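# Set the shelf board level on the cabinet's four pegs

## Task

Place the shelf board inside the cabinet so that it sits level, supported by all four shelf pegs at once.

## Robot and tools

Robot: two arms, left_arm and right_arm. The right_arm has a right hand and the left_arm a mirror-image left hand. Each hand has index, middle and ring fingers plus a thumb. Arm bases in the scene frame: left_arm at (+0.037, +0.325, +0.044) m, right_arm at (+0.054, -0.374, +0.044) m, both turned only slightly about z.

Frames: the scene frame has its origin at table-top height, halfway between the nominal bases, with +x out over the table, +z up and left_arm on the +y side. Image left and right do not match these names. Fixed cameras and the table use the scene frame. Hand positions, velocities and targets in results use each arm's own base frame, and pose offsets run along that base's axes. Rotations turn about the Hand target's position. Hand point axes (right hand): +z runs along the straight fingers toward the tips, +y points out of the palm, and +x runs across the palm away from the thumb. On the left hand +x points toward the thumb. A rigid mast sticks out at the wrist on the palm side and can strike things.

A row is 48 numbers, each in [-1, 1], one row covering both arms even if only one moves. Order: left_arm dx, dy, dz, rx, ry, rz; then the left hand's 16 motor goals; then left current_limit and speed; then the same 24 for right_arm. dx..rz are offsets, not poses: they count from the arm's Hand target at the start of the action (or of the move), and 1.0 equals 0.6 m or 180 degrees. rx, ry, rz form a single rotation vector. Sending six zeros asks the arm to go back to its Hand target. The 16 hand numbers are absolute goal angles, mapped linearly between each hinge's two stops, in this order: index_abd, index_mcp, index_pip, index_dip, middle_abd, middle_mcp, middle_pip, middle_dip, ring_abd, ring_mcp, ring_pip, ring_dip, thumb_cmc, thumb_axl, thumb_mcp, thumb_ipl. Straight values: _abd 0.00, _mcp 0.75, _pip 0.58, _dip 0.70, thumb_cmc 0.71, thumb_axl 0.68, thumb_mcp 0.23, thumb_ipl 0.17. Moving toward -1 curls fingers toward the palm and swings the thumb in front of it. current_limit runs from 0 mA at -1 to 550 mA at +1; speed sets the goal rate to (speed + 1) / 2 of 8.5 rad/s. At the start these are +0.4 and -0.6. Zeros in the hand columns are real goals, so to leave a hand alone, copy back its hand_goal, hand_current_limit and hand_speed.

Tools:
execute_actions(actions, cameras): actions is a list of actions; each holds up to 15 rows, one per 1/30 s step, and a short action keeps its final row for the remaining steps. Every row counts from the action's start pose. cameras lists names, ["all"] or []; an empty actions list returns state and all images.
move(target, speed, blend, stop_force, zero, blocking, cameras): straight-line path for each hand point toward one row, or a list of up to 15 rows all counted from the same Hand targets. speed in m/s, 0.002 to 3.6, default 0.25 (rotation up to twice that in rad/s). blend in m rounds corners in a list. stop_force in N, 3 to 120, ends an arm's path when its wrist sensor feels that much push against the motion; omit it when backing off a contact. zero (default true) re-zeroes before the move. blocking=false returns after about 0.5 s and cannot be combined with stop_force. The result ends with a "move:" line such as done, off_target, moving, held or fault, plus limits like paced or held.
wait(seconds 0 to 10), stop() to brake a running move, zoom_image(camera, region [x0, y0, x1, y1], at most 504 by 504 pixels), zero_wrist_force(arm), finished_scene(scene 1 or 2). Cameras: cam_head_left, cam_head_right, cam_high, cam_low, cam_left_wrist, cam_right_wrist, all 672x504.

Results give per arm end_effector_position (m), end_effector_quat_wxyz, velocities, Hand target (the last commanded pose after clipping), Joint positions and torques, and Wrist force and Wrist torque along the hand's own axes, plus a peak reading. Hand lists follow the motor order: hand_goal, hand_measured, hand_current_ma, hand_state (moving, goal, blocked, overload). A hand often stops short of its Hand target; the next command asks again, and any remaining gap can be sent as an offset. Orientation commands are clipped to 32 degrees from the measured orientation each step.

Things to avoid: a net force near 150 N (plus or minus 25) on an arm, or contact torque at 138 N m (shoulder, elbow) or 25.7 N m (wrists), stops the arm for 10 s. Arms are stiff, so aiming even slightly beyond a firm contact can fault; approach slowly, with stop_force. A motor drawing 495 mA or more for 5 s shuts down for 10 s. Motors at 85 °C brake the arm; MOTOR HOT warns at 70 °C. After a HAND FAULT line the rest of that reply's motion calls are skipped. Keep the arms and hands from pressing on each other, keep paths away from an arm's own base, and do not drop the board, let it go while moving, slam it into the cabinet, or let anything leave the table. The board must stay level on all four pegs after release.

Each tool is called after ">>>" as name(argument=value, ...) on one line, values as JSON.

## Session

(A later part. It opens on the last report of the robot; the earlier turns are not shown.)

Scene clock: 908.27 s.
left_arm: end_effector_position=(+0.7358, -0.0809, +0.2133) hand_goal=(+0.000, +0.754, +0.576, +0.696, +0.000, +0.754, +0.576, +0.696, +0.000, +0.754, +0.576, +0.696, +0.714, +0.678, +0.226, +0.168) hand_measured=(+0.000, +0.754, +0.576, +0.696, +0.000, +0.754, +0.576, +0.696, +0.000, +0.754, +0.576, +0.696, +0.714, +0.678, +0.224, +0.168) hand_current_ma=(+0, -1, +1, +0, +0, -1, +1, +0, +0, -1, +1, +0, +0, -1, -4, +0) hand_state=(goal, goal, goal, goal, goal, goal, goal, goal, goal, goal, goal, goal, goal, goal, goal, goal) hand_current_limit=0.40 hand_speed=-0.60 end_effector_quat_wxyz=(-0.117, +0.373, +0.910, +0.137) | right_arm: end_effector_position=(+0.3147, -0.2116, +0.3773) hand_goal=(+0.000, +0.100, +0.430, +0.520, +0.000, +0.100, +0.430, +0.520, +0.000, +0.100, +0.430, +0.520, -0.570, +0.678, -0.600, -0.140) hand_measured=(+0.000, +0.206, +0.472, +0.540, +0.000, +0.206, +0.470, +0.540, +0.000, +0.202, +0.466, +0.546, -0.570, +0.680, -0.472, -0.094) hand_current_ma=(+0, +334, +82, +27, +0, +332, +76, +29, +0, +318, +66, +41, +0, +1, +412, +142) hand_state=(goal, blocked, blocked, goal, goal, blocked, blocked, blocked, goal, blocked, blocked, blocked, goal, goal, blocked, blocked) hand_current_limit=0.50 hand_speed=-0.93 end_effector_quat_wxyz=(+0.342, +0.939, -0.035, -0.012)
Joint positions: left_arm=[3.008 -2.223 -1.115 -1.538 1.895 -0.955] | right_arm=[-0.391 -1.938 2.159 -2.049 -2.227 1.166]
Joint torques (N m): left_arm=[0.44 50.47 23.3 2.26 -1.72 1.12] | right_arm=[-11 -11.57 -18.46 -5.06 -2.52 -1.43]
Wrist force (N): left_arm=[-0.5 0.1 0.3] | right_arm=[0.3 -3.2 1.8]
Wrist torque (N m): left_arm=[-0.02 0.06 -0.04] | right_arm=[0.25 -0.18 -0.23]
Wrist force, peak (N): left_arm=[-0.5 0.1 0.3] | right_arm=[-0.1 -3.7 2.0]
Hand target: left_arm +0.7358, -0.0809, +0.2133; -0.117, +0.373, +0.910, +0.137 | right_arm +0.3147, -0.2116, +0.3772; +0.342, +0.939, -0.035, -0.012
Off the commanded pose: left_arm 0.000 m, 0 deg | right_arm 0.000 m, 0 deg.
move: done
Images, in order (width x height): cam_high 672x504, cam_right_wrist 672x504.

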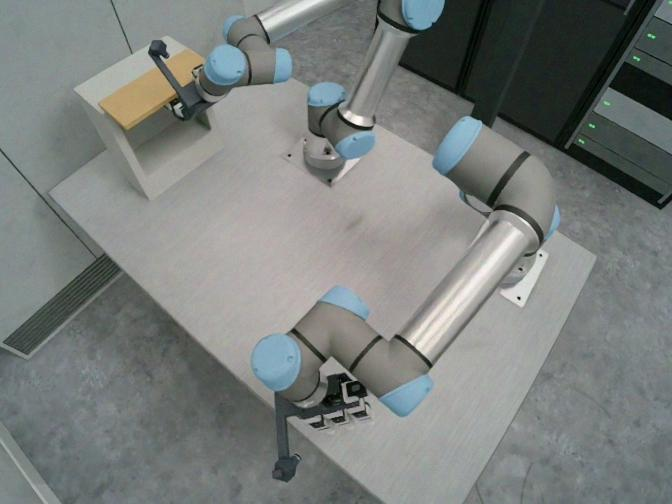

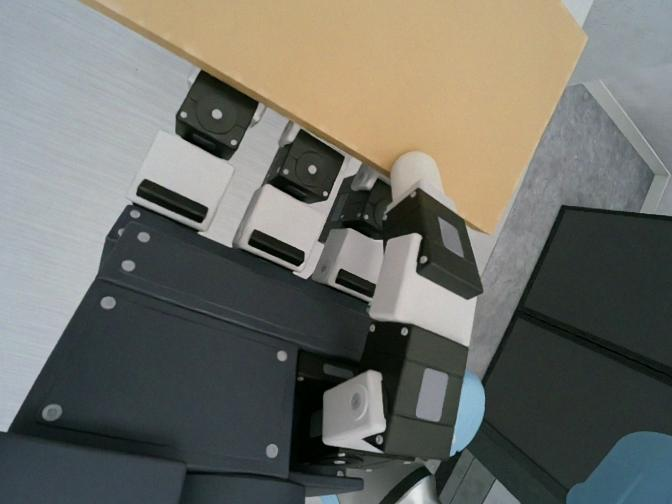

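>>> move(target=[[0,0,0,0,0,0,0,0.754,0.576,0.696,0,0.754,0.576,0.696,0,0.754,0.576,0.696,0.714,0.678,0.226,0.168,0.4,-0.6,0.00915,0.1247,0,0,0,0,0,0.10,0.43,0.52,0,0.10,0.43,0.52,0,0.10,0.43,0.52,-0.571,0.678,-0.6,-0.14,0.5,-0.93],[0,0,0,0,0,0,0,0.754,0.576,0.696,0,0.754,0.576,0.696,0,0.754,0.576,0.696,0.714,0.678,0.226,0.168,0.4,-0.6,0.00915,0.1247,-0.28,0,0,0,0,0.10,0.43,0.52,0,0.10,0.43,0.52,0,0.10,0.43,0.52,-0.571,0.678,-0.6,-0.14,0.5,-0.93]], speed=[0.05,0.06], blend=[0.02,0], cameras=["cam_high","cam_low","cam_right_wrist"])

>>> zoom_image(camera="cam_high", region=[80, 20, 240, 210])

>>> zoom_image(camera="cam_low", region=[370, 170, 480, 290])

Scene clock: 926.47 s.
left_arm: end_effector_position=(+0.7358, -0.0809, +0.2133) hand_goal=(+0.000, +0.754, +0.576, +0.696, +0.000, +0.754, +0.576, +0.696, +0.000, +0.754, +0.576, +0.696, +0.714, +0.678, +0.226, +0.168) hand_measured=(+0.000, +0.754, +0.576, +0.696, +0.000, +0.754, +0.576, +0.696, +0.000, +0.754, +0.576, +0.696, +0.714, +0.678, +0.224, +0.168) hand_current_ma=(+0, -1, +1, +0, +0, -1, +1, +0, +0, -1, +1, +0, +0, -1, -4, +0) hand_state=(goal, goal, goal, goal, goal, goal, goal, goal, goal, goal, goal, goal, goal, goal, goal, goal) hand_current_limit=0.40 hand_speed=-0.60 end_effector_quat_wxyz=(-0.117, +0.373, +0.910, +0.137) | right_arm: end_effector_position=(+0.3201, -0.1367, +0.2091) hand_goal=(+0.000, +0.100, +0.430, +0.520, +0.000, +0.100, +0.430, +0.520, +0.000, +0.100, +0.430, +0.520, -0.570, +0.678, -0.600, -0.140) hand_measured=(+0.000, +0.206, +0.472, +0.540, +0.000, +0.206, +0.470, +0.540, +0.000, +0.202, +0.466, +0.546, -0.570, +0.680, -0.472, -0.094) hand_current_ma=(+0, +334, +82, +26, +0, +332, +75, +29, +0, +317, +66, +41, +0, +1, +413, +142) hand_state=(goal, blocked, blocked, goal, goal, blocked, blocked, blocked, goal, blocked, blocked, blocked, goal, goal, blocked, blocked) hand_current_limit=0.50 hand_speed=-0.93 end_effector_quat_wxyz=(+0.342, +0.939, -0.035, -0.012)
Joint positions: left_arm=[3.008 -2.223 -1.115 -1.538 1.895 -0.955] | right_arm=[-0.17 -1.69 2.422 -2.385 -2.265 1.445]
Joint torques (N m): left_arm=[0.23 51.14 22.99 2.15 -1.86 1.1] | right_arm=[-15.19 -21.3 -28.25 -1.54 -3.95 -1.87]
Wrist force (N): left_arm=[-0.1 0.0 0.1] | right_arm=[0.2 -2.9 1.6]
Wrist torque (N m): left_arm=[-0.02 0.01 0.00] | right_arm=[0.22 -0.16 -0.28]
Wrist force, peak (N): left_arm=[-0.2 0.7 0.0] | right_arm=[0.2 -3.6 2.8]
Hand target: left_arm +0.7358, -0.0809, +0.2133; -0.117, +0.373, +0.910, +0.137 | right_arm +0.3202, -0.1367, +0.2092; +0.342, +0.939, -0.035, -0.012
Off the commanded pose: left_arm 0.000 m, 0 deg | right_arm 0.000 m, 0 deg.
move: done
Images, in order (width x height): cam_high 672x504, cam_low 672x504, cam_right_wrist 672x504.

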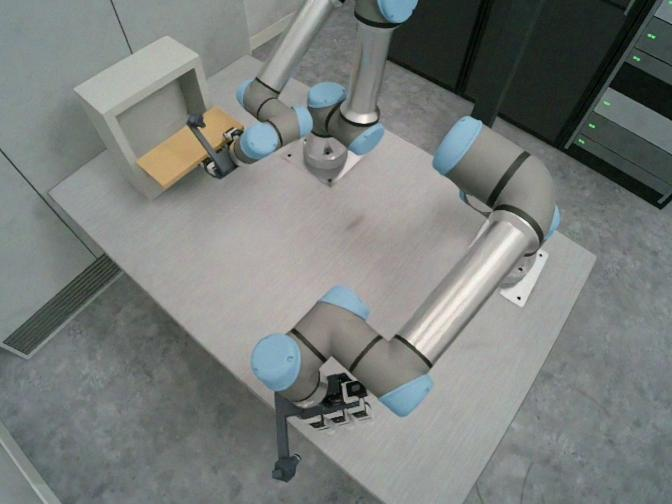

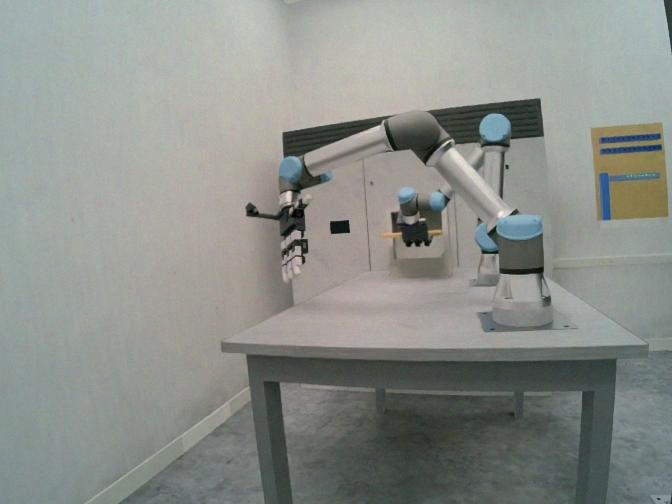

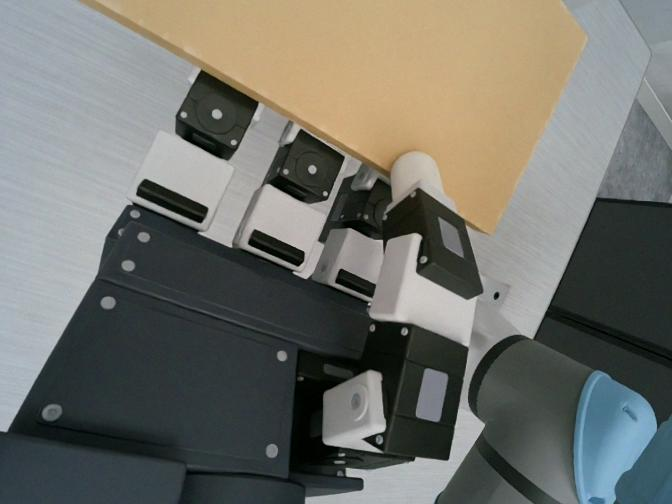

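Scaled by 2.653 from the camera's 672x504 image, which has a finer 960x720 frame.

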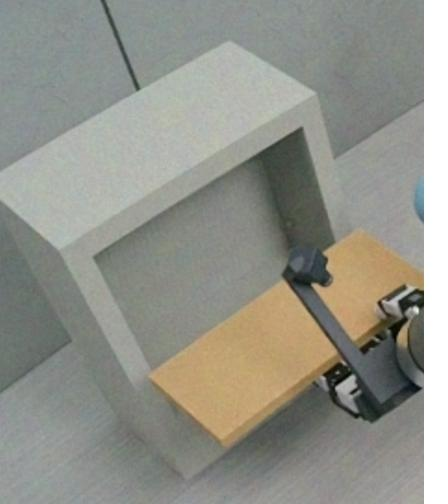

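Scaled by 4.200 from the camera's 672x504 image, which has a finer 960x720 frame.

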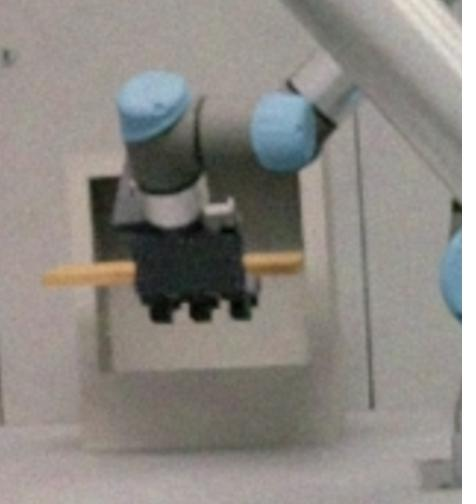

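>>> move(target=[0,0,0,0,0,0,0,0.754,0.576,0.696,0,0.754,0.576,0.696,0,0.754,0.576,0.696,0.714,0.678,0.226,0.168,0.4,-0.6,0.0399,-0.0029,0.0267,0.0138,0.1884,0,0,0.10,0.43,0.52,0,0.10,0.43,0.52,0,0.10,0.43,0.52,-0.571,0.678,-0.6,-0.14,0.5,-0.93], speed=0.08, cameras=["cam_high","cam_low","cam_right_wrist"])

>>> zoom_image(camera="cam_high", region=[80, 20, 240, 210])

>>> zoom_image(camera="cam_low", region=[370, 170, 480, 290])

Scene clock: 938.80 s.
left_arm: end_effector_position=(+0.7358, -0.0809, +0.2133) hand_goal=(+0.000, +0.754, +0.576, +0.696, +0.000, +0.754, +0.576, +0.696, +0.000, +0.754, +0.576, +0.696, +0.714, +0.678, +0.226, +0.168) hand_measured=(+0.000, +0.754, +0.576, +0.696, +0.000, +0.754, +0.576, +0.696, +0.000, +0.754, +0.576, +0.696, +0.714, +0.678, +0.224, +0.168) hand_current_ma=(+0, -1, +1, +0, +0, -1, +1, +0, +0, -1, +1, +0, +0, -1, -4, +0) hand_state=(goal, goal, goal, goal, goal, goal, goal, goal, goal, goal, goal, goal, goal, goal, goal, goal) hand_current_limit=0.40 hand_speed=-0.60 end_effector_quat_wxyz=(-0.117, +0.373, +0.910, +0.137) | right_arm: end_effector_position=(+0.3442, -0.1385, +0.2252) hand_goal=(+0.000, +0.100, +0.430, +0.520, +0.000, +0.100, +0.430, +0.520, +0.000, +0.100, +0.430, +0.520, -0.570, +0.678, -0.600, -0.140) hand_measured=(-0.006, +0.204, +0.468, +0.534, -0.008, +0.200, +0.466, +0.538, -0.008, +0.196, +0.464, +0.542, -0.570, +0.678, -0.472, -0.094) hand_current_ma=(-4, +323, +70, +17, -5, +312, +63, +23, -6, +291, +60, +30, +0, +0, +412, +142) hand_state=(goal, blocked, blocked, goal, goal, blocked, blocked, goal, goal, blocked, blocked, blocked, goal, goal, blocked, blocked) hand_current_limit=0.50 hand_speed=-0.93 end_effector_quat_wxyz=(+0.317, +0.902, +0.067, -0.286)
Joint positions: left_arm=[3.008 -2.223 -1.115 -1.538 1.895 -0.955] | right_arm=[-0.15 -1.518 2.122 -1.64 -2.31 1.485]
Joint torques (N m): left_arm=[0.2 50.69 22.87 2.32 -1.78 1.08] | right_arm=[11.52 -32.11 -10.11 -3.5 -2.03 1.15]
Wrist force (N): left_arm=[0.0 -0.1 0.2] | right_arm=[1.6 -2.4 2.4]
Wrist torque (N m): left_arm=[-0.04 -0.01 0.01] | right_arm=[0.10 -0.09 -0.28]
Wrist force, peak (N): left_arm=[-0.2 0.1 0.6] | right_arm=[1.8 -2.7 2.6]
Hand target: left_arm +0.7358, -0.0809, +0.2133; -0.117, +0.373, +0.910, +0.137 | right_arm +0.3441, -0.1385, +0.2252; +0.317, +0.902, +0.067, -0.286
Off the commanded pose: left_arm 0.000 m, 0 deg | right_arm 0.000 m, 0 deg.
move: done
Images, in order (width x height): cam_high 672x504, cam_low 672x504, cam_right_wrist 672x504.

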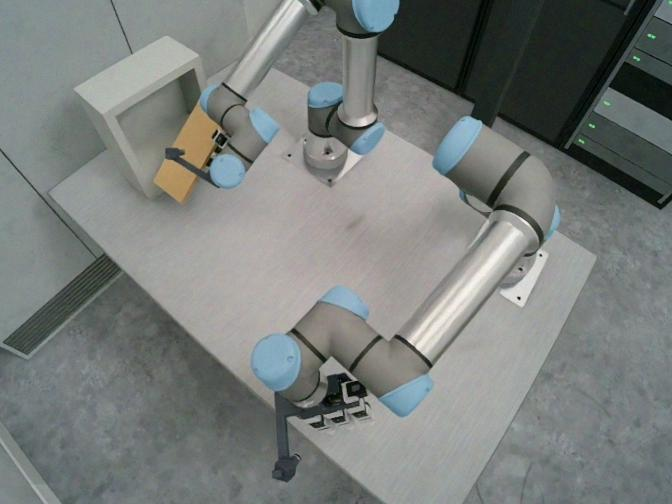

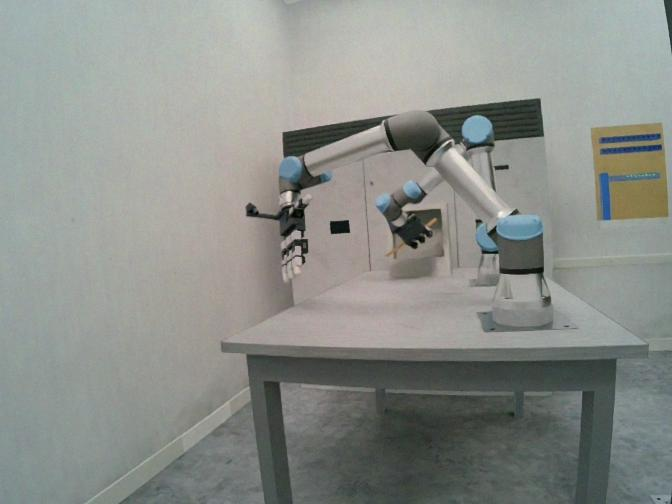

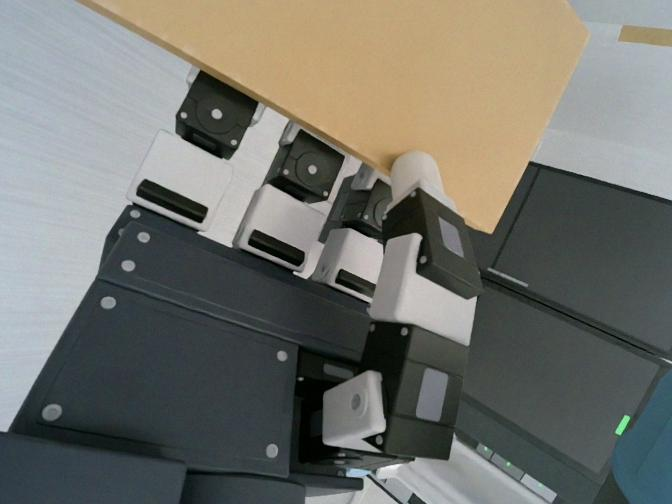

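Scaled by 2.653 from the camera's 672x504 image, which has a finer 960x720 frame.

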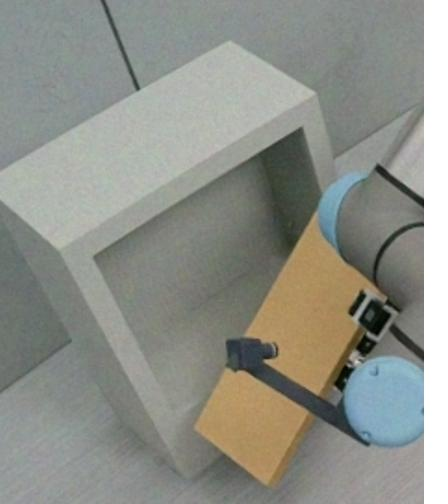

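Scaled by 4.200 from the camera's 672x504 image, which has a finer 960x720 frame.

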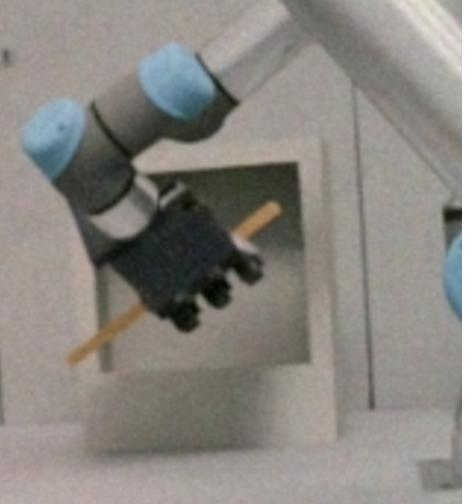

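>>> move(target=[[0,0,0,0,0,0,0,0.754,0.576,0.696,0,0.754,0.576,0.696,0,0.754,0.576,0.696,0.714,0.678,0.226,0.168,0.4,-0.6,0.0033,-0.0002,0,0.0008,0.0111,0,0,0.10,0.43,0.52,0,0.10,0.43,0.52,0,0.10,0.43,0.52,-0.571,0.678,-0.6,-0.14,0.5,-0.93],[0,0,0,0,0,0,0,0.754,0.576,0.696,0,0.754,0.576,0.696,0,0.754,0.576,0.696,0.714,0.678,0.226,0.168,0.4,-0.6,-0.0040,-0.0999,0,0.0008,0.0111,0,0,0.10,0.43,0.52,0,0.10,0.43,0.52,0,0.10,0.43,0.52,-0.571,0.678,-0.6,-0.14,0.5,-0.93]], speed=[0.05,0.04], cameras=["cam_high","cam_low","cam_right_wrist"])

>>> zoom_image(camera="cam_high", region=[80, 20, 240, 210])

>>> zoom_image(camera="cam_low", region=[370, 170, 480, 290])

Scene clock: 953.07 s.
left_arm: end_effector_position=(+0.7358, -0.0809, +0.2133) hand_goal=(+0.000, +0.754, +0.576, +0.696, +0.000, +0.754, +0.576, +0.696, +0.000, +0.754, +0.576, +0.696, +0.714, +0.678, +0.226, +0.168) hand_measured=(+0.000, +0.754, +0.576, +0.696, +0.000, +0.754, +0.576, +0.696, +0.000, +0.754, +0.576, +0.696, +0.714, +0.678, +0.224, +0.168) hand_current_ma=(+0, -1, +1, +0, +0, -1, +1, +0, +0, -1, +1, +0, +0, -1, -4, +0) hand_state=(goal, goal, goal, goal, goal, goal, goal, goal, goal, goal, goal, goal, goal, goal, goal, goal) hand_current_limit=0.40 hand_speed=-0.60 end_effector_quat_wxyz=(-0.117, +0.373, +0.910, +0.137) | right_arm: end_effector_position=(+0.3416, -0.1985, +0.2252) hand_goal=(+0.000, +0.100, +0.430, +0.520, +0.000, +0.100, +0.430, +0.520, +0.000, +0.100, +0.430, +0.520, -0.570, +0.678, -0.600, -0.140) hand_measured=(-0.006, +0.202, +0.468, +0.534, -0.008, +0.200, +0.464, +0.538, -0.010, +0.194, +0.464, +0.540, -0.570, +0.678, -0.472, -0.094) hand_current_ma=(-4, +322, +67, +15, -6, +309, +61, +22, -7, +286, +58, +29, +0, +0, +413, +142) hand_state=(goal, blocked, blocked, goal, goal, blocked, blocked, goal, goal, blocked, blocked, blocked, goal, goal, blocked, blocked) hand_current_limit=0.50 hand_speed=-0.93 end_effector_quat_wxyz=(+0.315, +0.897, +0.073, -0.302) end_effector_velocity=(-0.001, +0.002, -0.001) end_effector_angular_velocity=(+0.002, +0.004, +0.000)
Joint positions: left_arm=[3.008 -2.223 -1.115 -1.538 1.895 -0.955] | right_arm=[-0.287 -1.521 2.157 -1.753 -2.38 1.319]
Joint velocities: left_arm=[within noise] | right_arm=[0.003 0 0 0.007 0.002 0.003]
Joint torques (N m): left_arm=[0.24 50.58 23.78 2.2 -1.91 1.17] | right_arm=[13.97 -29.07 -25.26 0.21 -0.49 2.43]
Wrist force (N): left_arm=[0.0 0.5 0.2] | right_arm=[1.5 -2.5 2.5]
Wrist torque (N m): left_arm=[0.04 0.00 -0.01] | right_arm=[0.11 -0.06 -0.24]
Wrist force, peak (N): left_arm=[-0.2 0.4 0.6] | right_arm=[1.9 -2.8 2.6]
Hand target: left_arm +0.7358, -0.0809, +0.2133; -0.117, +0.373, +0.910, +0.137 | right_arm +0.3417, -0.1984, +0.2252; +0.315, +0.897, +0.073, -0.302
Off the commanded pose: left_arm 0.000 m, 0 deg | right_arm 0.000 m, 0 deg.
move: done
Images, in order (width x height): cam_high 672x504, cam_low 672x504, cam_right_wrist 672x504.

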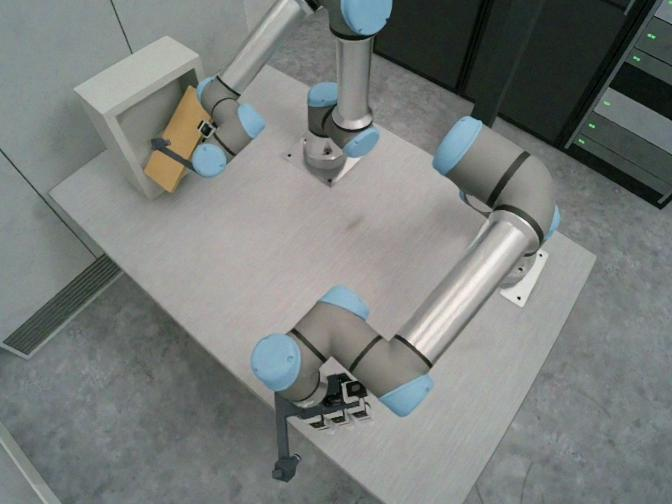

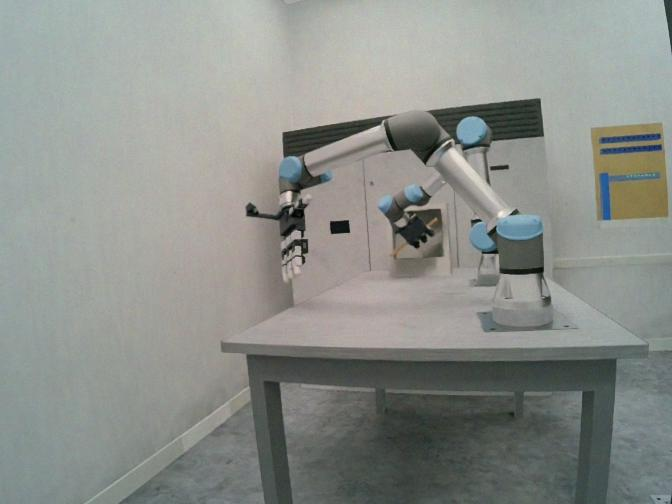

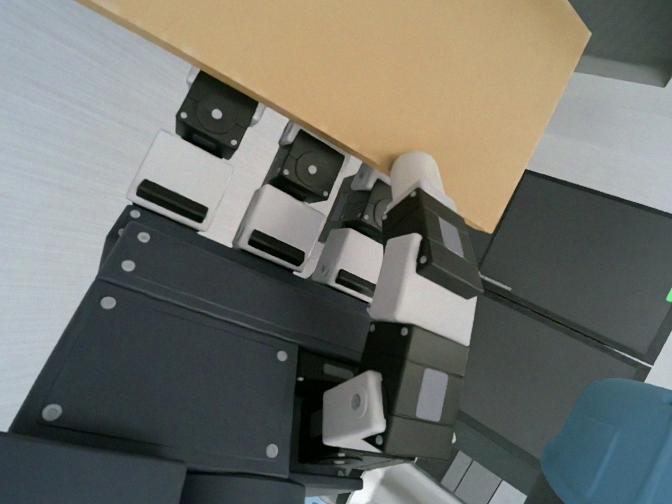

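Scaled by 2.653 from the camera's 672x504 image, which has a finer 960x720 frame.

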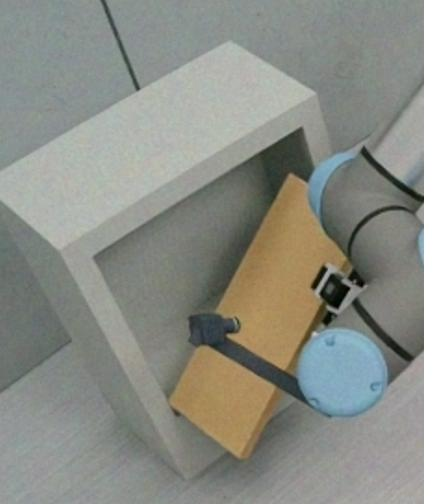

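Scaled by 4.200 from the camera's 672x504 image, which has a finer 960x720 frame.

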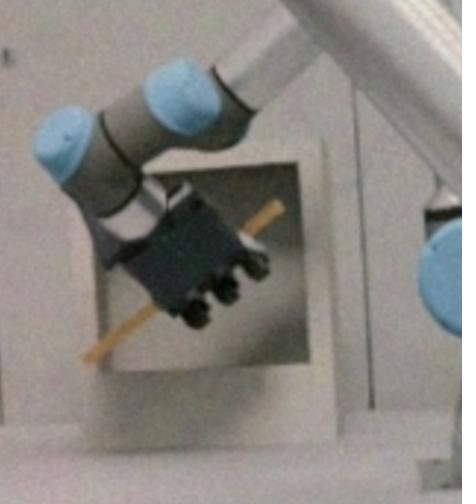

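>>> zoom_image(camera="cam_high", region=[110, 130, 190, 200])

>>> zoom_image(camera="cam_high", region=[160, 55, 220, 110])

Scaled by 6.300 from the camera's 672x504 image, which has a finer 960x720 frame.

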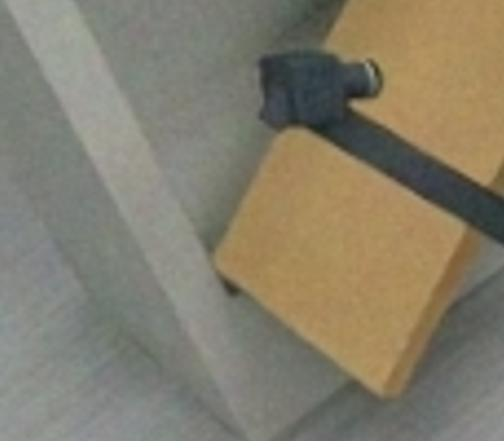

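Scaled by 8.400 from the camera's 672x504 image, which has a finer 960x720 frame.

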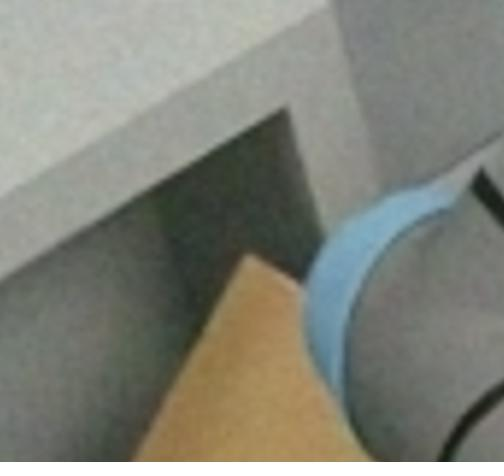

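>>> move(target=[0,0,0,0,0,0,0,0.754,0.576,0.696,0,0.754,0.576,0.696,0,0.754,0.576,0.696,0.714,0.678,0.226,0.168,0.4,-0.6,-0.0009,-0.0125,0,0,0,0,0,0.10,0.43,0.52,0,0.10,0.43,0.52,0,0.10,0.43,0.52,-0.571,0.678,-0.6,-0.14,0.5,-0.93], speed=0.015, stop_force=4, cameras=["cam_high","cam_low","cam_head_right"])

>>> zoom_image(camera="cam_high", region=[110, 130, 190, 200])

>>> zoom_image(camera="cam_high", region=[160, 55, 220, 110])

>>> zoom_image(camera="cam_low", region=[380, 190, 460, 280])

Scene clock: 1009.90 s.
left_arm: end_effector_position=(+0.7358, -0.0809, +0.2133) hand_goal=(+0.000, +0.754, +0.576, +0.696, +0.000, +0.754, +0.576, +0.696, +0.000, +0.754, +0.576, +0.696, +0.714, +0.678, +0.226, +0.168) hand_measured=(+0.000, +0.754, +0.576, +0.696, +0.000, +0.754, +0.576, +0.696, +0.000, +0.754, +0.576, +0.696, +0.714, +0.678, +0.224, +0.168) hand_current_ma=(+0, -1, +1, +0, +0, -1, +1, +0, +0, -1, +1, +0, +0, -1, -4, +0) hand_state=(goal, goal, goal, goal, goal, goal, goal, goal, goal, goal, goal, goal, goal, goal, goal, goal) hand_current_limit=0.40 hand_speed=-0.60 end_effector_quat_wxyz=(-0.117, +0.373, +0.910, +0.137) | right_arm: end_effector_position=(+0.3412, -0.2059, +0.2252) hand_goal=(+0.000, +0.100, +0.430, +0.520, +0.000, +0.100, +0.430, +0.520, +0.000, +0.100, +0.430, +0.520, -0.570, +0.678, -0.600, -0.140) hand_measured=(-0.006, +0.202, +0.468, +0.532, -0.010, +0.200, +0.464, +0.536, -0.010, +0.194, +0.462, +0.540, -0.570, +0.678, -0.472, -0.094) hand_current_ma=(-4, +319, +66, +14, -9, +307, +59, +21, -8, +284, +55, +28, +0, +0, +413, +142) hand_state=(goal, blocked, blocked, goal, goal, blocked, blocked, goal, goal, blocked, blocked, blocked, goal, goal, blocked, blocked) hand_current_limit=0.50 hand_speed=-0.93 end_effector_quat_wxyz=(+0.315, +0.897, +0.073, -0.302)
Joint positions: left_arm=[3.008 -2.223 -1.115 -1.538 1.895 -0.955] | right_arm=[-0.304 -1.521 2.162 -1.774 -2.387 1.297]
Joint torques (N m): left_arm=[0.05 50.49 23.21 2.26 -1.89 1.13] | right_arm=[14.03 -30.94 -28.32 0.17 -0.47 2.14]
Wrist force (N): left_arm=[0.1 0.3 0.3] | right_arm=[1.6 -2.2 2.5]
Wrist torque (N m): left_arm=[0.00 -0.01 0.01] | right_arm=[0.16 -0.07 -0.17]
Wrist force, peak (N): left_arm=[-0.4 0.3 0.3] | right_arm=[1.6 -2.9 2.5]
Hand target: left_arm +0.7358, -0.0809, +0.2133; -0.117, +0.373, +0.910, +0.137 | right_arm +0.3412, -0.2059, +0.2252; +0.315, +0.897, +0.073, -0.302
Off the commanded pose: left_arm 0.000 m, 0 deg | right_arm 0.000 m, 0 deg.
move: done
Images, in order (width x height): cam_head_right 672x504, cam_high 672x504, cam_low 672x504.

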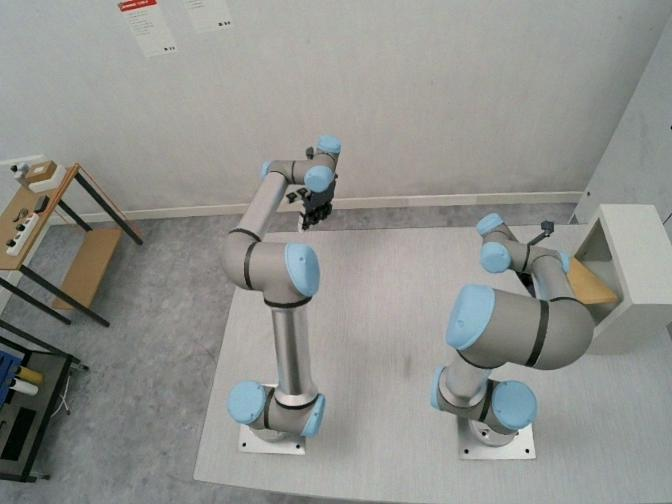

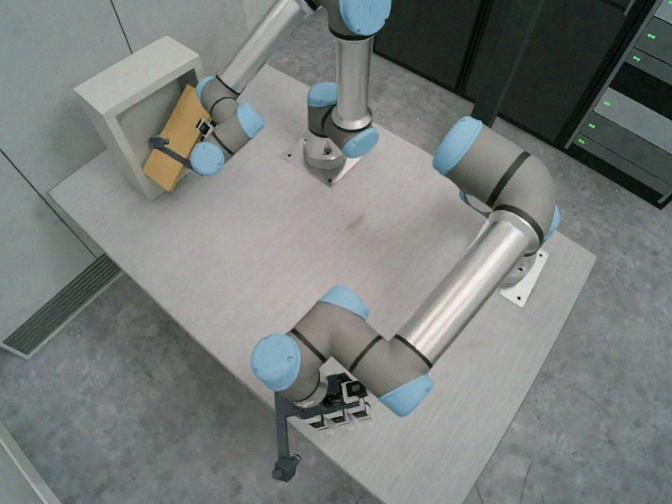

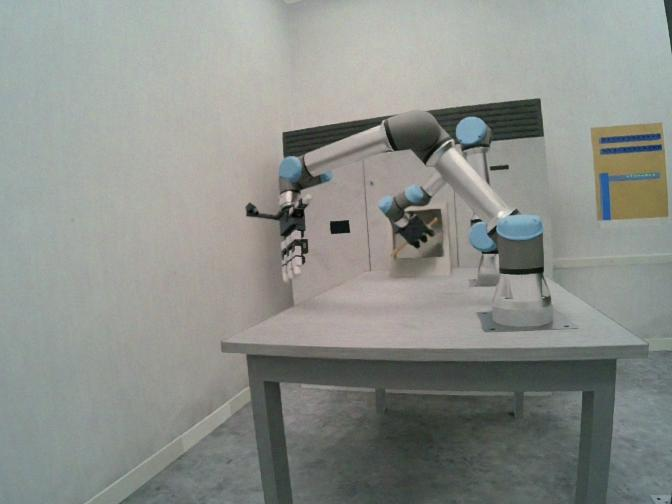

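Scaled by 6.300 from the camera's 672x504 image, which has a finer 960x720 frame.

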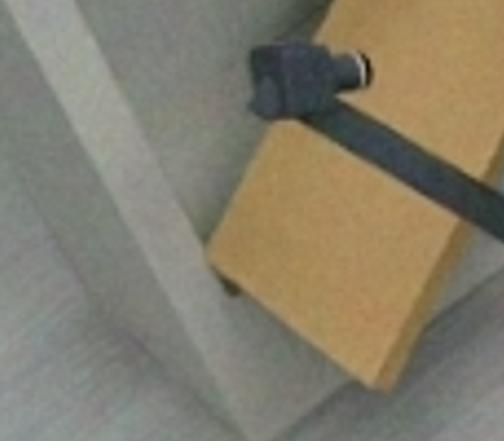

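Scaled by 8.400 from the camera's 672x504 image, which has a finer 960x720 frame.

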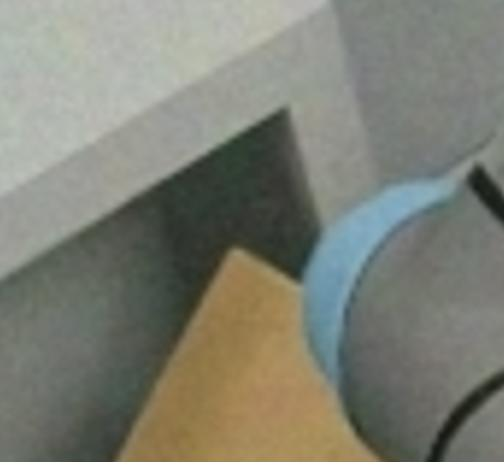

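Scaled by 5.600 from the camera's 672x504 image, which has a finer 960x720 frame.

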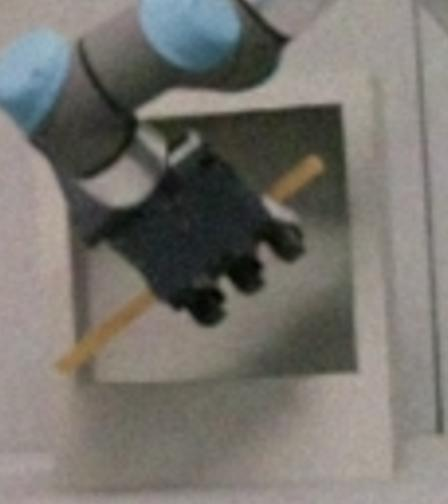

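>>> move(target=[0,0,0,0,0,0,0,0.754,0.576,0.696,0,0.754,0.576,0.696,0,0.754,0.576,0.696,0.714,0.678,0.226,0.168,0.4,-0.6,-0.0042,0.007,0.0133,0.0012,0.01665,0,0,0.10,0.43,0.52,0,0.10,0.43,0.52,0,0.10,0.43,0.52,-0.571,0.678,-0.6,-0.14,0.5,-0.93], speed=0.03)

>>> move(target=[0,0,0,0,0,0,0,0.754,0.576,0.696,0,0.754,0.576,0.696,0,0.754,0.576,0.696,0.714,0.678,0.226,0.168,0.4,-0.6,-0.0017,-0.0233,0,0,0,0,0,0.10,0.43,0.52,0,0.10,0.43,0.52,0,0.10,0.43,0.52,-0.571,0.678,-0.6,-0.14,0.5,-0.93], speed=0.012, stop_force=4, cameras=["cam_high","cam_low","cam_head_right"])

>>> zoom_image(camera="cam_high", region=[110, 130, 190, 200])

>>> zoom_image(camera="cam_high", region=[160, 55, 220, 110])

>>> zoom_image(camera="cam_low", region=[380, 190, 460, 280])

>>> zoom_image(camera="cam_head_right", region=[560, 190, 672, 370])

Scene clock: 1037.10 s.
left_arm: end_effector_position=(+0.7358, -0.0809, +0.2133) hand_goal=(+0.000, +0.754, +0.576, +0.696, +0.000, +0.754, +0.576, +0.696, +0.000, +0.754, +0.576, +0.696, +0.714, +0.678, +0.226, +0.168) hand_measured=(+0.000, +0.754, +0.576, +0.696, +0.000, +0.754, +0.576, +0.696, +0.000, +0.754, +0.576, +0.696, +0.714, +0.678, +0.224, +0.168) hand_current_ma=(+0, -1, +1, +0, +0, -1, +1, +0, +0, -1, +1, +0, +0, -1, -4, +0) hand_state=(goal, goal, goal, goal, goal, goal, goal, goal, goal, goal, goal, goal, goal, goal, goal, goal) hand_current_limit=0.40 hand_speed=-0.60 end_effector_quat_wxyz=(-0.117, +0.373, +0.910, +0.137) | right_arm: end_effector_position=(+0.3387, -0.2017, +0.2333) hand_goal=(+0.000, +0.100, +0.430, +0.520, +0.000, +0.100, +0.430, +0.520, +0.000, +0.100, +0.430, +0.520, -0.570, +0.678, -0.600, -0.140) hand_measured=(-0.006, +0.202, +0.466, +0.532, -0.010, +0.200, +0.464, +0.536, -0.010, +0.194, +0.462, +0.540, -0.570, +0.678, -0.472, -0.094) hand_current_ma=(-4, +319, +64, +14, -9, +304, +58, +21, -8, +280, +55, +28, +0, +0, +412, +142) hand_state=(goal, blocked, blocked, goal, goal, blocked, blocked, goal, goal, blocked, blocked, blocked, goal, goal, blocked, blocked) hand_current_limit=0.50 hand_speed=-0.93 end_effector_quat_wxyz=(+0.311, +0.889, +0.081, -0.325) end_effector_velocity=(+0.001, -0.001, +0.000) end_effector_angular_velocity=(-0.001, -0.004, +0.000)
Joint positions: left_arm=[3.008 -2.223 -1.115 -1.538 1.895 -0.955] | right_arm=[-0.294 -1.525 2.138 -1.679 -2.393 1.318]
Joint velocities: left_arm=[within noise] | right_arm=[-0.001 0 0 -0.005 0 -0.001]
Joint torques (N m): left_arm=[0.35 49.87 24.09 2.12 -1.75 1.09] | right_arm=[5.07 -25.06 -14.53 -3.71 -3.03 -0.26]
Wrist force (N): left_arm=[0.0 0.2 0.1] | right_arm=[1.8 -2.3 2.3]
Wrist torque (N m): left_arm=[0.01 -0.01 0.00] | right_arm=[0.13 -0.09 -0.26]
Wrist force, peak (N): left_arm=[0.0 0.2 0.6] | right_arm=[1.6 -2.7 2.5]
Hand target: left_arm +0.7358, -0.0809, +0.2133; -0.117, +0.373, +0.910, +0.137 | right_arm +0.3386, -0.2017, +0.2332; +0.311, +0.889, +0.081, -0.325
Off the commanded pose: left_arm 0.000 m, 0 deg | right_arm 0.000 m, 0 deg.
move: done

Scene clock: 1039.37 s.
left_arm: end_effector_position=(+0.7358, -0.0809, +0.2133) hand_goal=(+0.000, +0.754, +0.576, +0.696, +0.000, +0.754, +0.576, +0.696, +0.000, +0.754, +0.576, +0.696, +0.714, +0.678, +0.226, +0.168) hand_measured=(+0.000, +0.754, +0.576, +0.696, +0.000, +0.754, +0.576, +0.696, +0.000, +0.754, +0.576, +0.696, +0.714, +0.678, +0.224, +0.168) hand_current_ma=(+0, -1, +1, +0, +0, -1, +1, +0, +0, -1, +1, +0, +0, -1, -4, +0) hand_state=(goal, goal, goal, goal, goal, goal, goal, goal, goal, goal, goal, goal, goal, goal, goal, goal) hand_current_limit=0.40 hand_speed=-0.60 end_effector_quat_wxyz=(-0.117, +0.373, +0.910, +0.137) | right_arm: end_effector_position=(+0.3376, -0.2157, +0.2332) hand_goal=(+0.000, +0.100, +0.430, +0.520, +0.000, +0.100, +0.430, +0.520, +0.000, +0.100, +0.430, +0.520, -0.570, +0.678, -0.600, -0.140) hand_measured=(-0.006, +0.202, +0.466, +0.532, -0.010, +0.198, +0.464, +0.536, -0.010, +0.194, +0.462, +0.540, -0.570, +0.678, -0.472, -0.094) hand_current_ma=(-4, +319, +64, +14, -9, +304, +58, +20, -8, +279, +55, +28, +0, +0, +413, +142) hand_state=(goal, blocked, blocked, goal, goal, blocked, blocked, goal, goal, blocked, blocked, blocked, goal, goal, blocked, blocked) hand_current_limit=0.50 hand_speed=-0.93 end_effector_quat_wxyz=(+0.311, +0.889, +0.081, -0.325)
Joint positions: left_arm=[3.008 -2.223 -1.115 -1.538 1.895 -0.955] | right_arm=[-0.326 -1.526 2.148 -1.719 -2.408 1.276]
Joint torques (N m): left_arm=[0.72 50.69 23.34 2.25 -1.83 1.13] | right_arm=[13.65 -29.83 -26.54 0.11 -0.58 2.2]
Wrist force (N): left_arm=[-0.1 0.3 0.1] | right_arm=[2.0 -2.5 2.1]
Wrist torque (N m): left_arm=[0.03 0.01 -0.01] | right_arm=[0.12 -0.12 -0.15]
Wrist force, peak (N): left_arm=[0.0 0.5 0.2] | right_arm=[2.0 -2.7 2.3]
Hand target: left_arm +0.7358, -0.0809, +0.2133; -0.117, +0.373, +0.910, +0.137 | right_arm +0.3376, -0.2157, +0.2332; +0.311, +0.889, +0.081, -0.325
Off the commanded pose: left_arm 0.000 m, 0 deg | right_arm 0.000 m, 0 deg.
move: done
Images, in order (width x height): cam_head_right 672x504, cam_high 672x504, cam_low 672x504.

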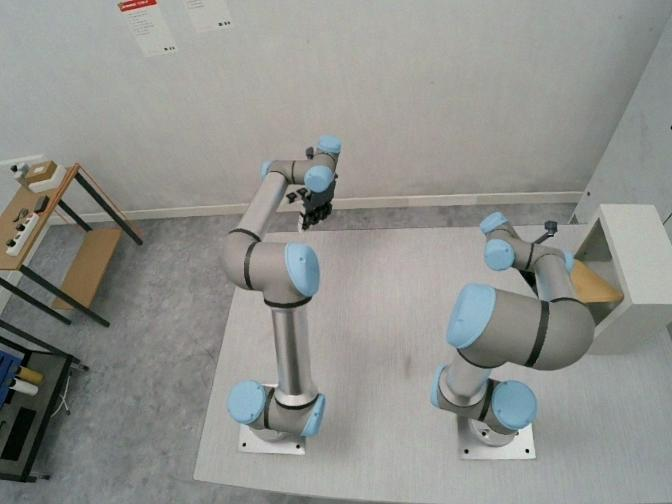

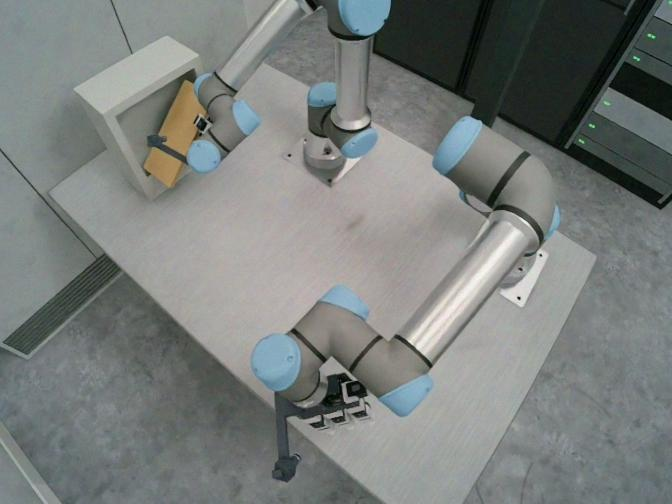

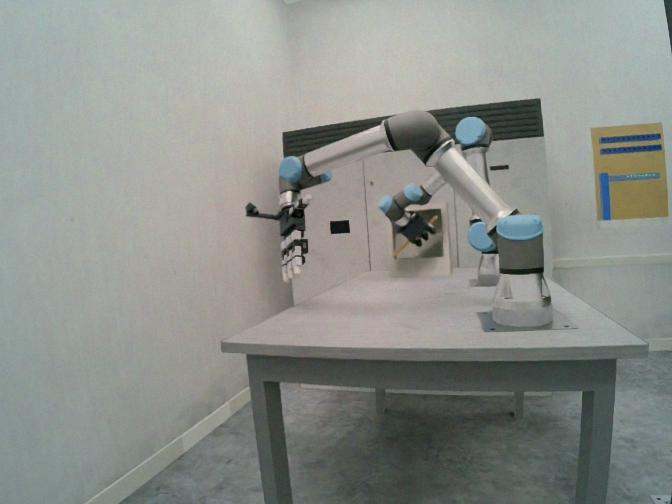

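Scaled by 6.300 from the camera's 672x504 image, which has a finer 960x720 frame.

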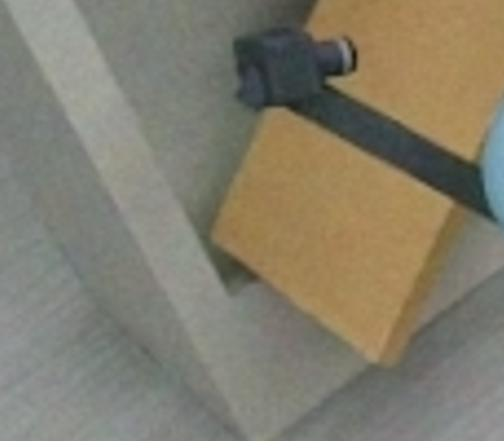

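Scaled by 8.400 from the camera's 672x504 image, which has a finer 960x720 frame.

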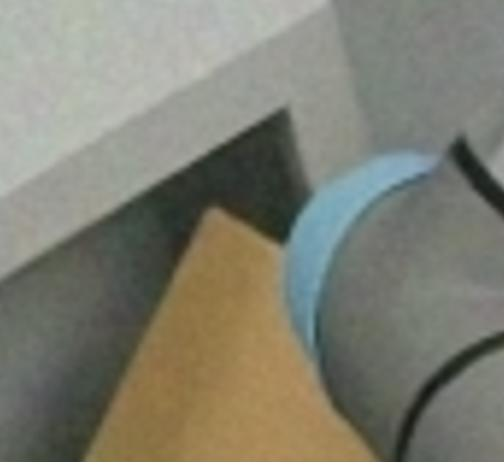

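Scaled by 5.600 from the camera's 672x504 image, which has a finer 960x720 frame.

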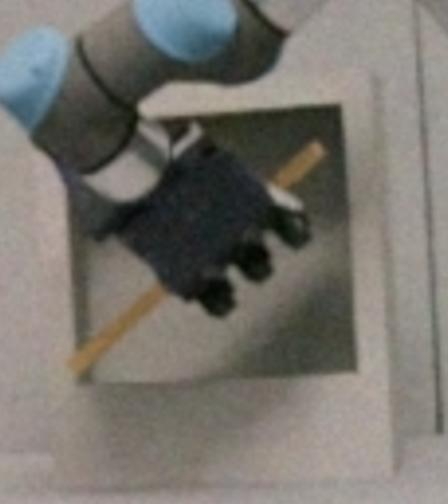

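Scaled by 2.800 from the camera's 672x504 image, which has a finer 960x720 frame.

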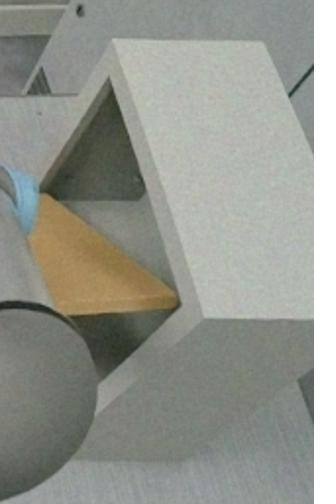

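>>> move(target=[0,0,0,0,0,0,0,0.754,0.576,0.696,0,0.754,0.576,0.696,0,0.754,0.576,0.696,0.714,0.678,0.226,0.168,0.4,-0.6,-0.0049,-0.0665,0,0,0,0,0,0.10,0.43,0.52,0,0.10,0.43,0.52,0,0.10,0.43,0.52,-0.571,0.678,-0.6,-0.14,0.5,-0.93], speed=0.015, stop_force=4, cameras=["cam_high","cam_low","cam_head_right"])

>>> zoom_image(camera="cam_high", region=[110, 60, 210, 200])

>>> zoom_image(camera="cam_low", region=[380, 190, 460, 280])

>>> zoom_image(camera="cam_head_right", region=[560, 190, 672, 370])

Scene clock: 1052.23 s.
left_arm: end_effector_position=(+0.7358, -0.0809, +0.2133) hand_goal=(+0.000, +0.754, +0.576, +0.696, +0.000, +0.754, +0.576, +0.696, +0.000, +0.754, +0.576, +0.696, +0.714, +0.678, +0.226, +0.168) hand_measured=(+0.000, +0.754, +0.576, +0.696, +0.000, +0.754, +0.576, +0.696, +0.000, +0.754, +0.576, +0.696, +0.714, +0.678, +0.224, +0.168) hand_current_ma=(+0, -1, +1, +0, +0, -1, +1, +0, +0, -1, +1, +0, +0, -1, -4, +0) hand_state=(goal, goal, goal, goal, goal, goal, goal, goal, goal, goal, goal, goal, goal, goal, goal, goal) hand_current_limit=0.40 hand_speed=-0.60 end_effector_quat_wxyz=(-0.117, +0.373, +0.910, +0.137) | right_arm: end_effector_position=(+0.3347, -0.2556, +0.2332) hand_goal=(+0.000, +0.100, +0.430, +0.520, +0.000, +0.100, +0.430, +0.520, +0.000, +0.100, +0.430, +0.520, -0.570, +0.678, -0.600, -0.140) hand_measured=(-0.006, +0.202, +0.466, +0.532, -0.010, +0.198, +0.464, +0.536, -0.010, +0.192, +0.462, +0.540, -0.570, +0.678, -0.472, -0.094) hand_current_ma=(-5, +319, +63, +13, -9, +303, +57, +20, -8, +278, +55, +28, +0, +0, +412, +142) hand_state=(goal, blocked, blocked, goal, goal, blocked, blocked, goal, goal, blocked, blocked, blocked, goal, goal, blocked, blocked) hand_current_limit=0.50 hand_speed=-0.93 end_effector_quat_wxyz=(+0.311, +0.889, +0.081, -0.325)
Joint positions: left_arm=[3.008 -2.223 -1.115 -1.538 1.895 -0.955] | right_arm=[-0.416 -1.521 2.169 -1.84 -2.445 1.152]
Joint torques (N m): left_arm=[0.43 50.19 23.26 2.18 -1.77 1.18] | right_arm=[13.83 -25.83 -23.65 -0.31 -0.63 2.12]
Wrist force (N): left_arm=[0.0 -0.1 0.2] | right_arm=[1.6 -2.2 1.8]
Wrist torque (N m): left_arm=[-0.03 0.01 0.00] | right_arm=[0.20 -0.05 -0.17]
Wrist force, peak (N): left_arm=[-0.2 0.7 0.2] | right_arm=[1.8 -2.6 2.6]
Hand target: left_arm +0.7358, -0.0809, +0.2133; -0.117, +0.373, +0.910, +0.137 | right_arm +0.3347, -0.2556, +0.2332; +0.311, +0.889, +0.081, -0.325
Off the commanded pose: left_arm 0.000 m, 0 deg | right_arm 0.000 m, 0 deg.
move: done
Images, in order (width x height): cam_head_right 672x504, cam_high 672x504, cam_low 672x504.

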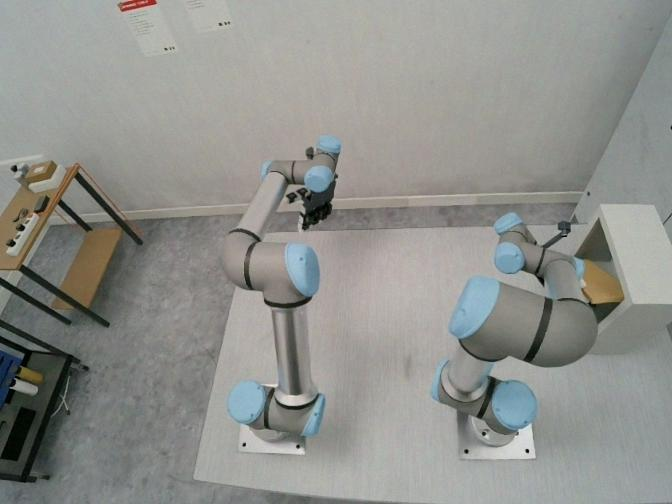

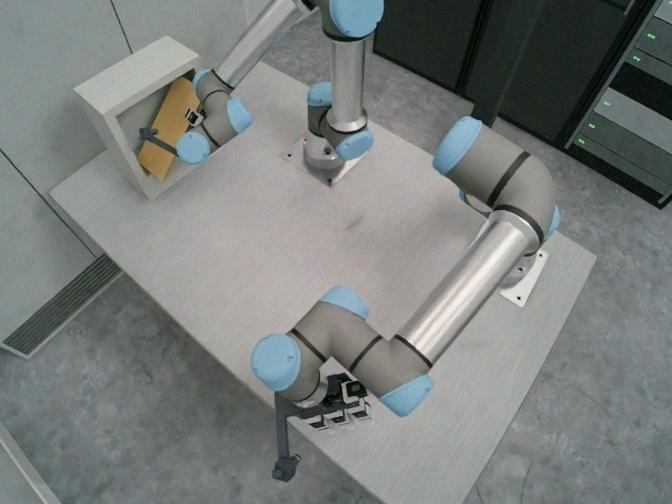

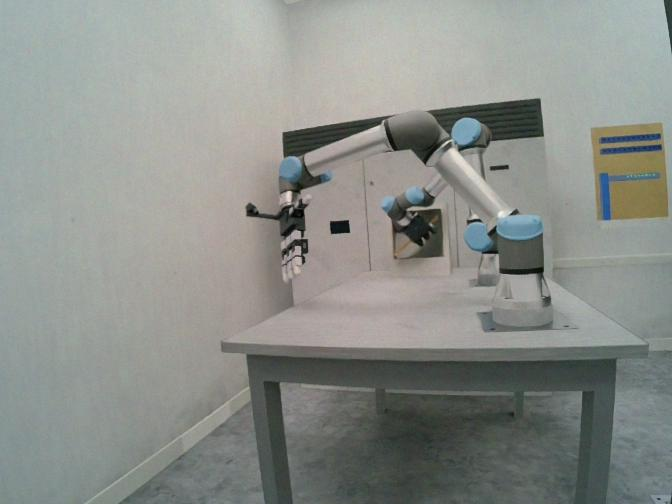

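Scaled by 3.600 from the camera's 672x504 image, which has a finer 960x720 frame.

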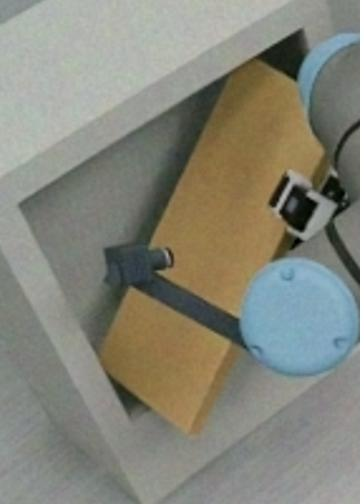

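Scaled by 5.600 from the camera's 672x504 image, which has a finer 960x720 frame.

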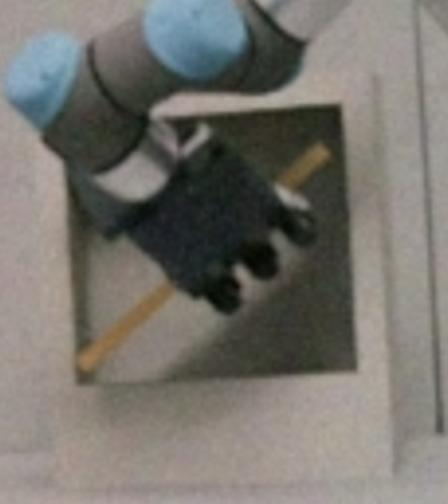

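Scaled by 2.800 from the camera's 672x504 image, which has a finer 960x720 frame.

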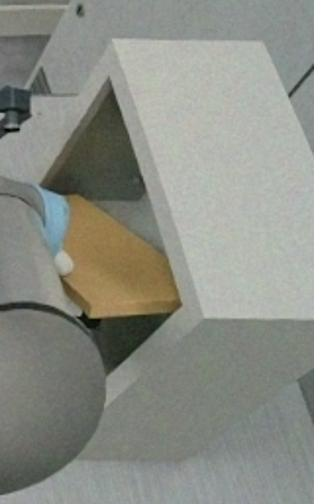

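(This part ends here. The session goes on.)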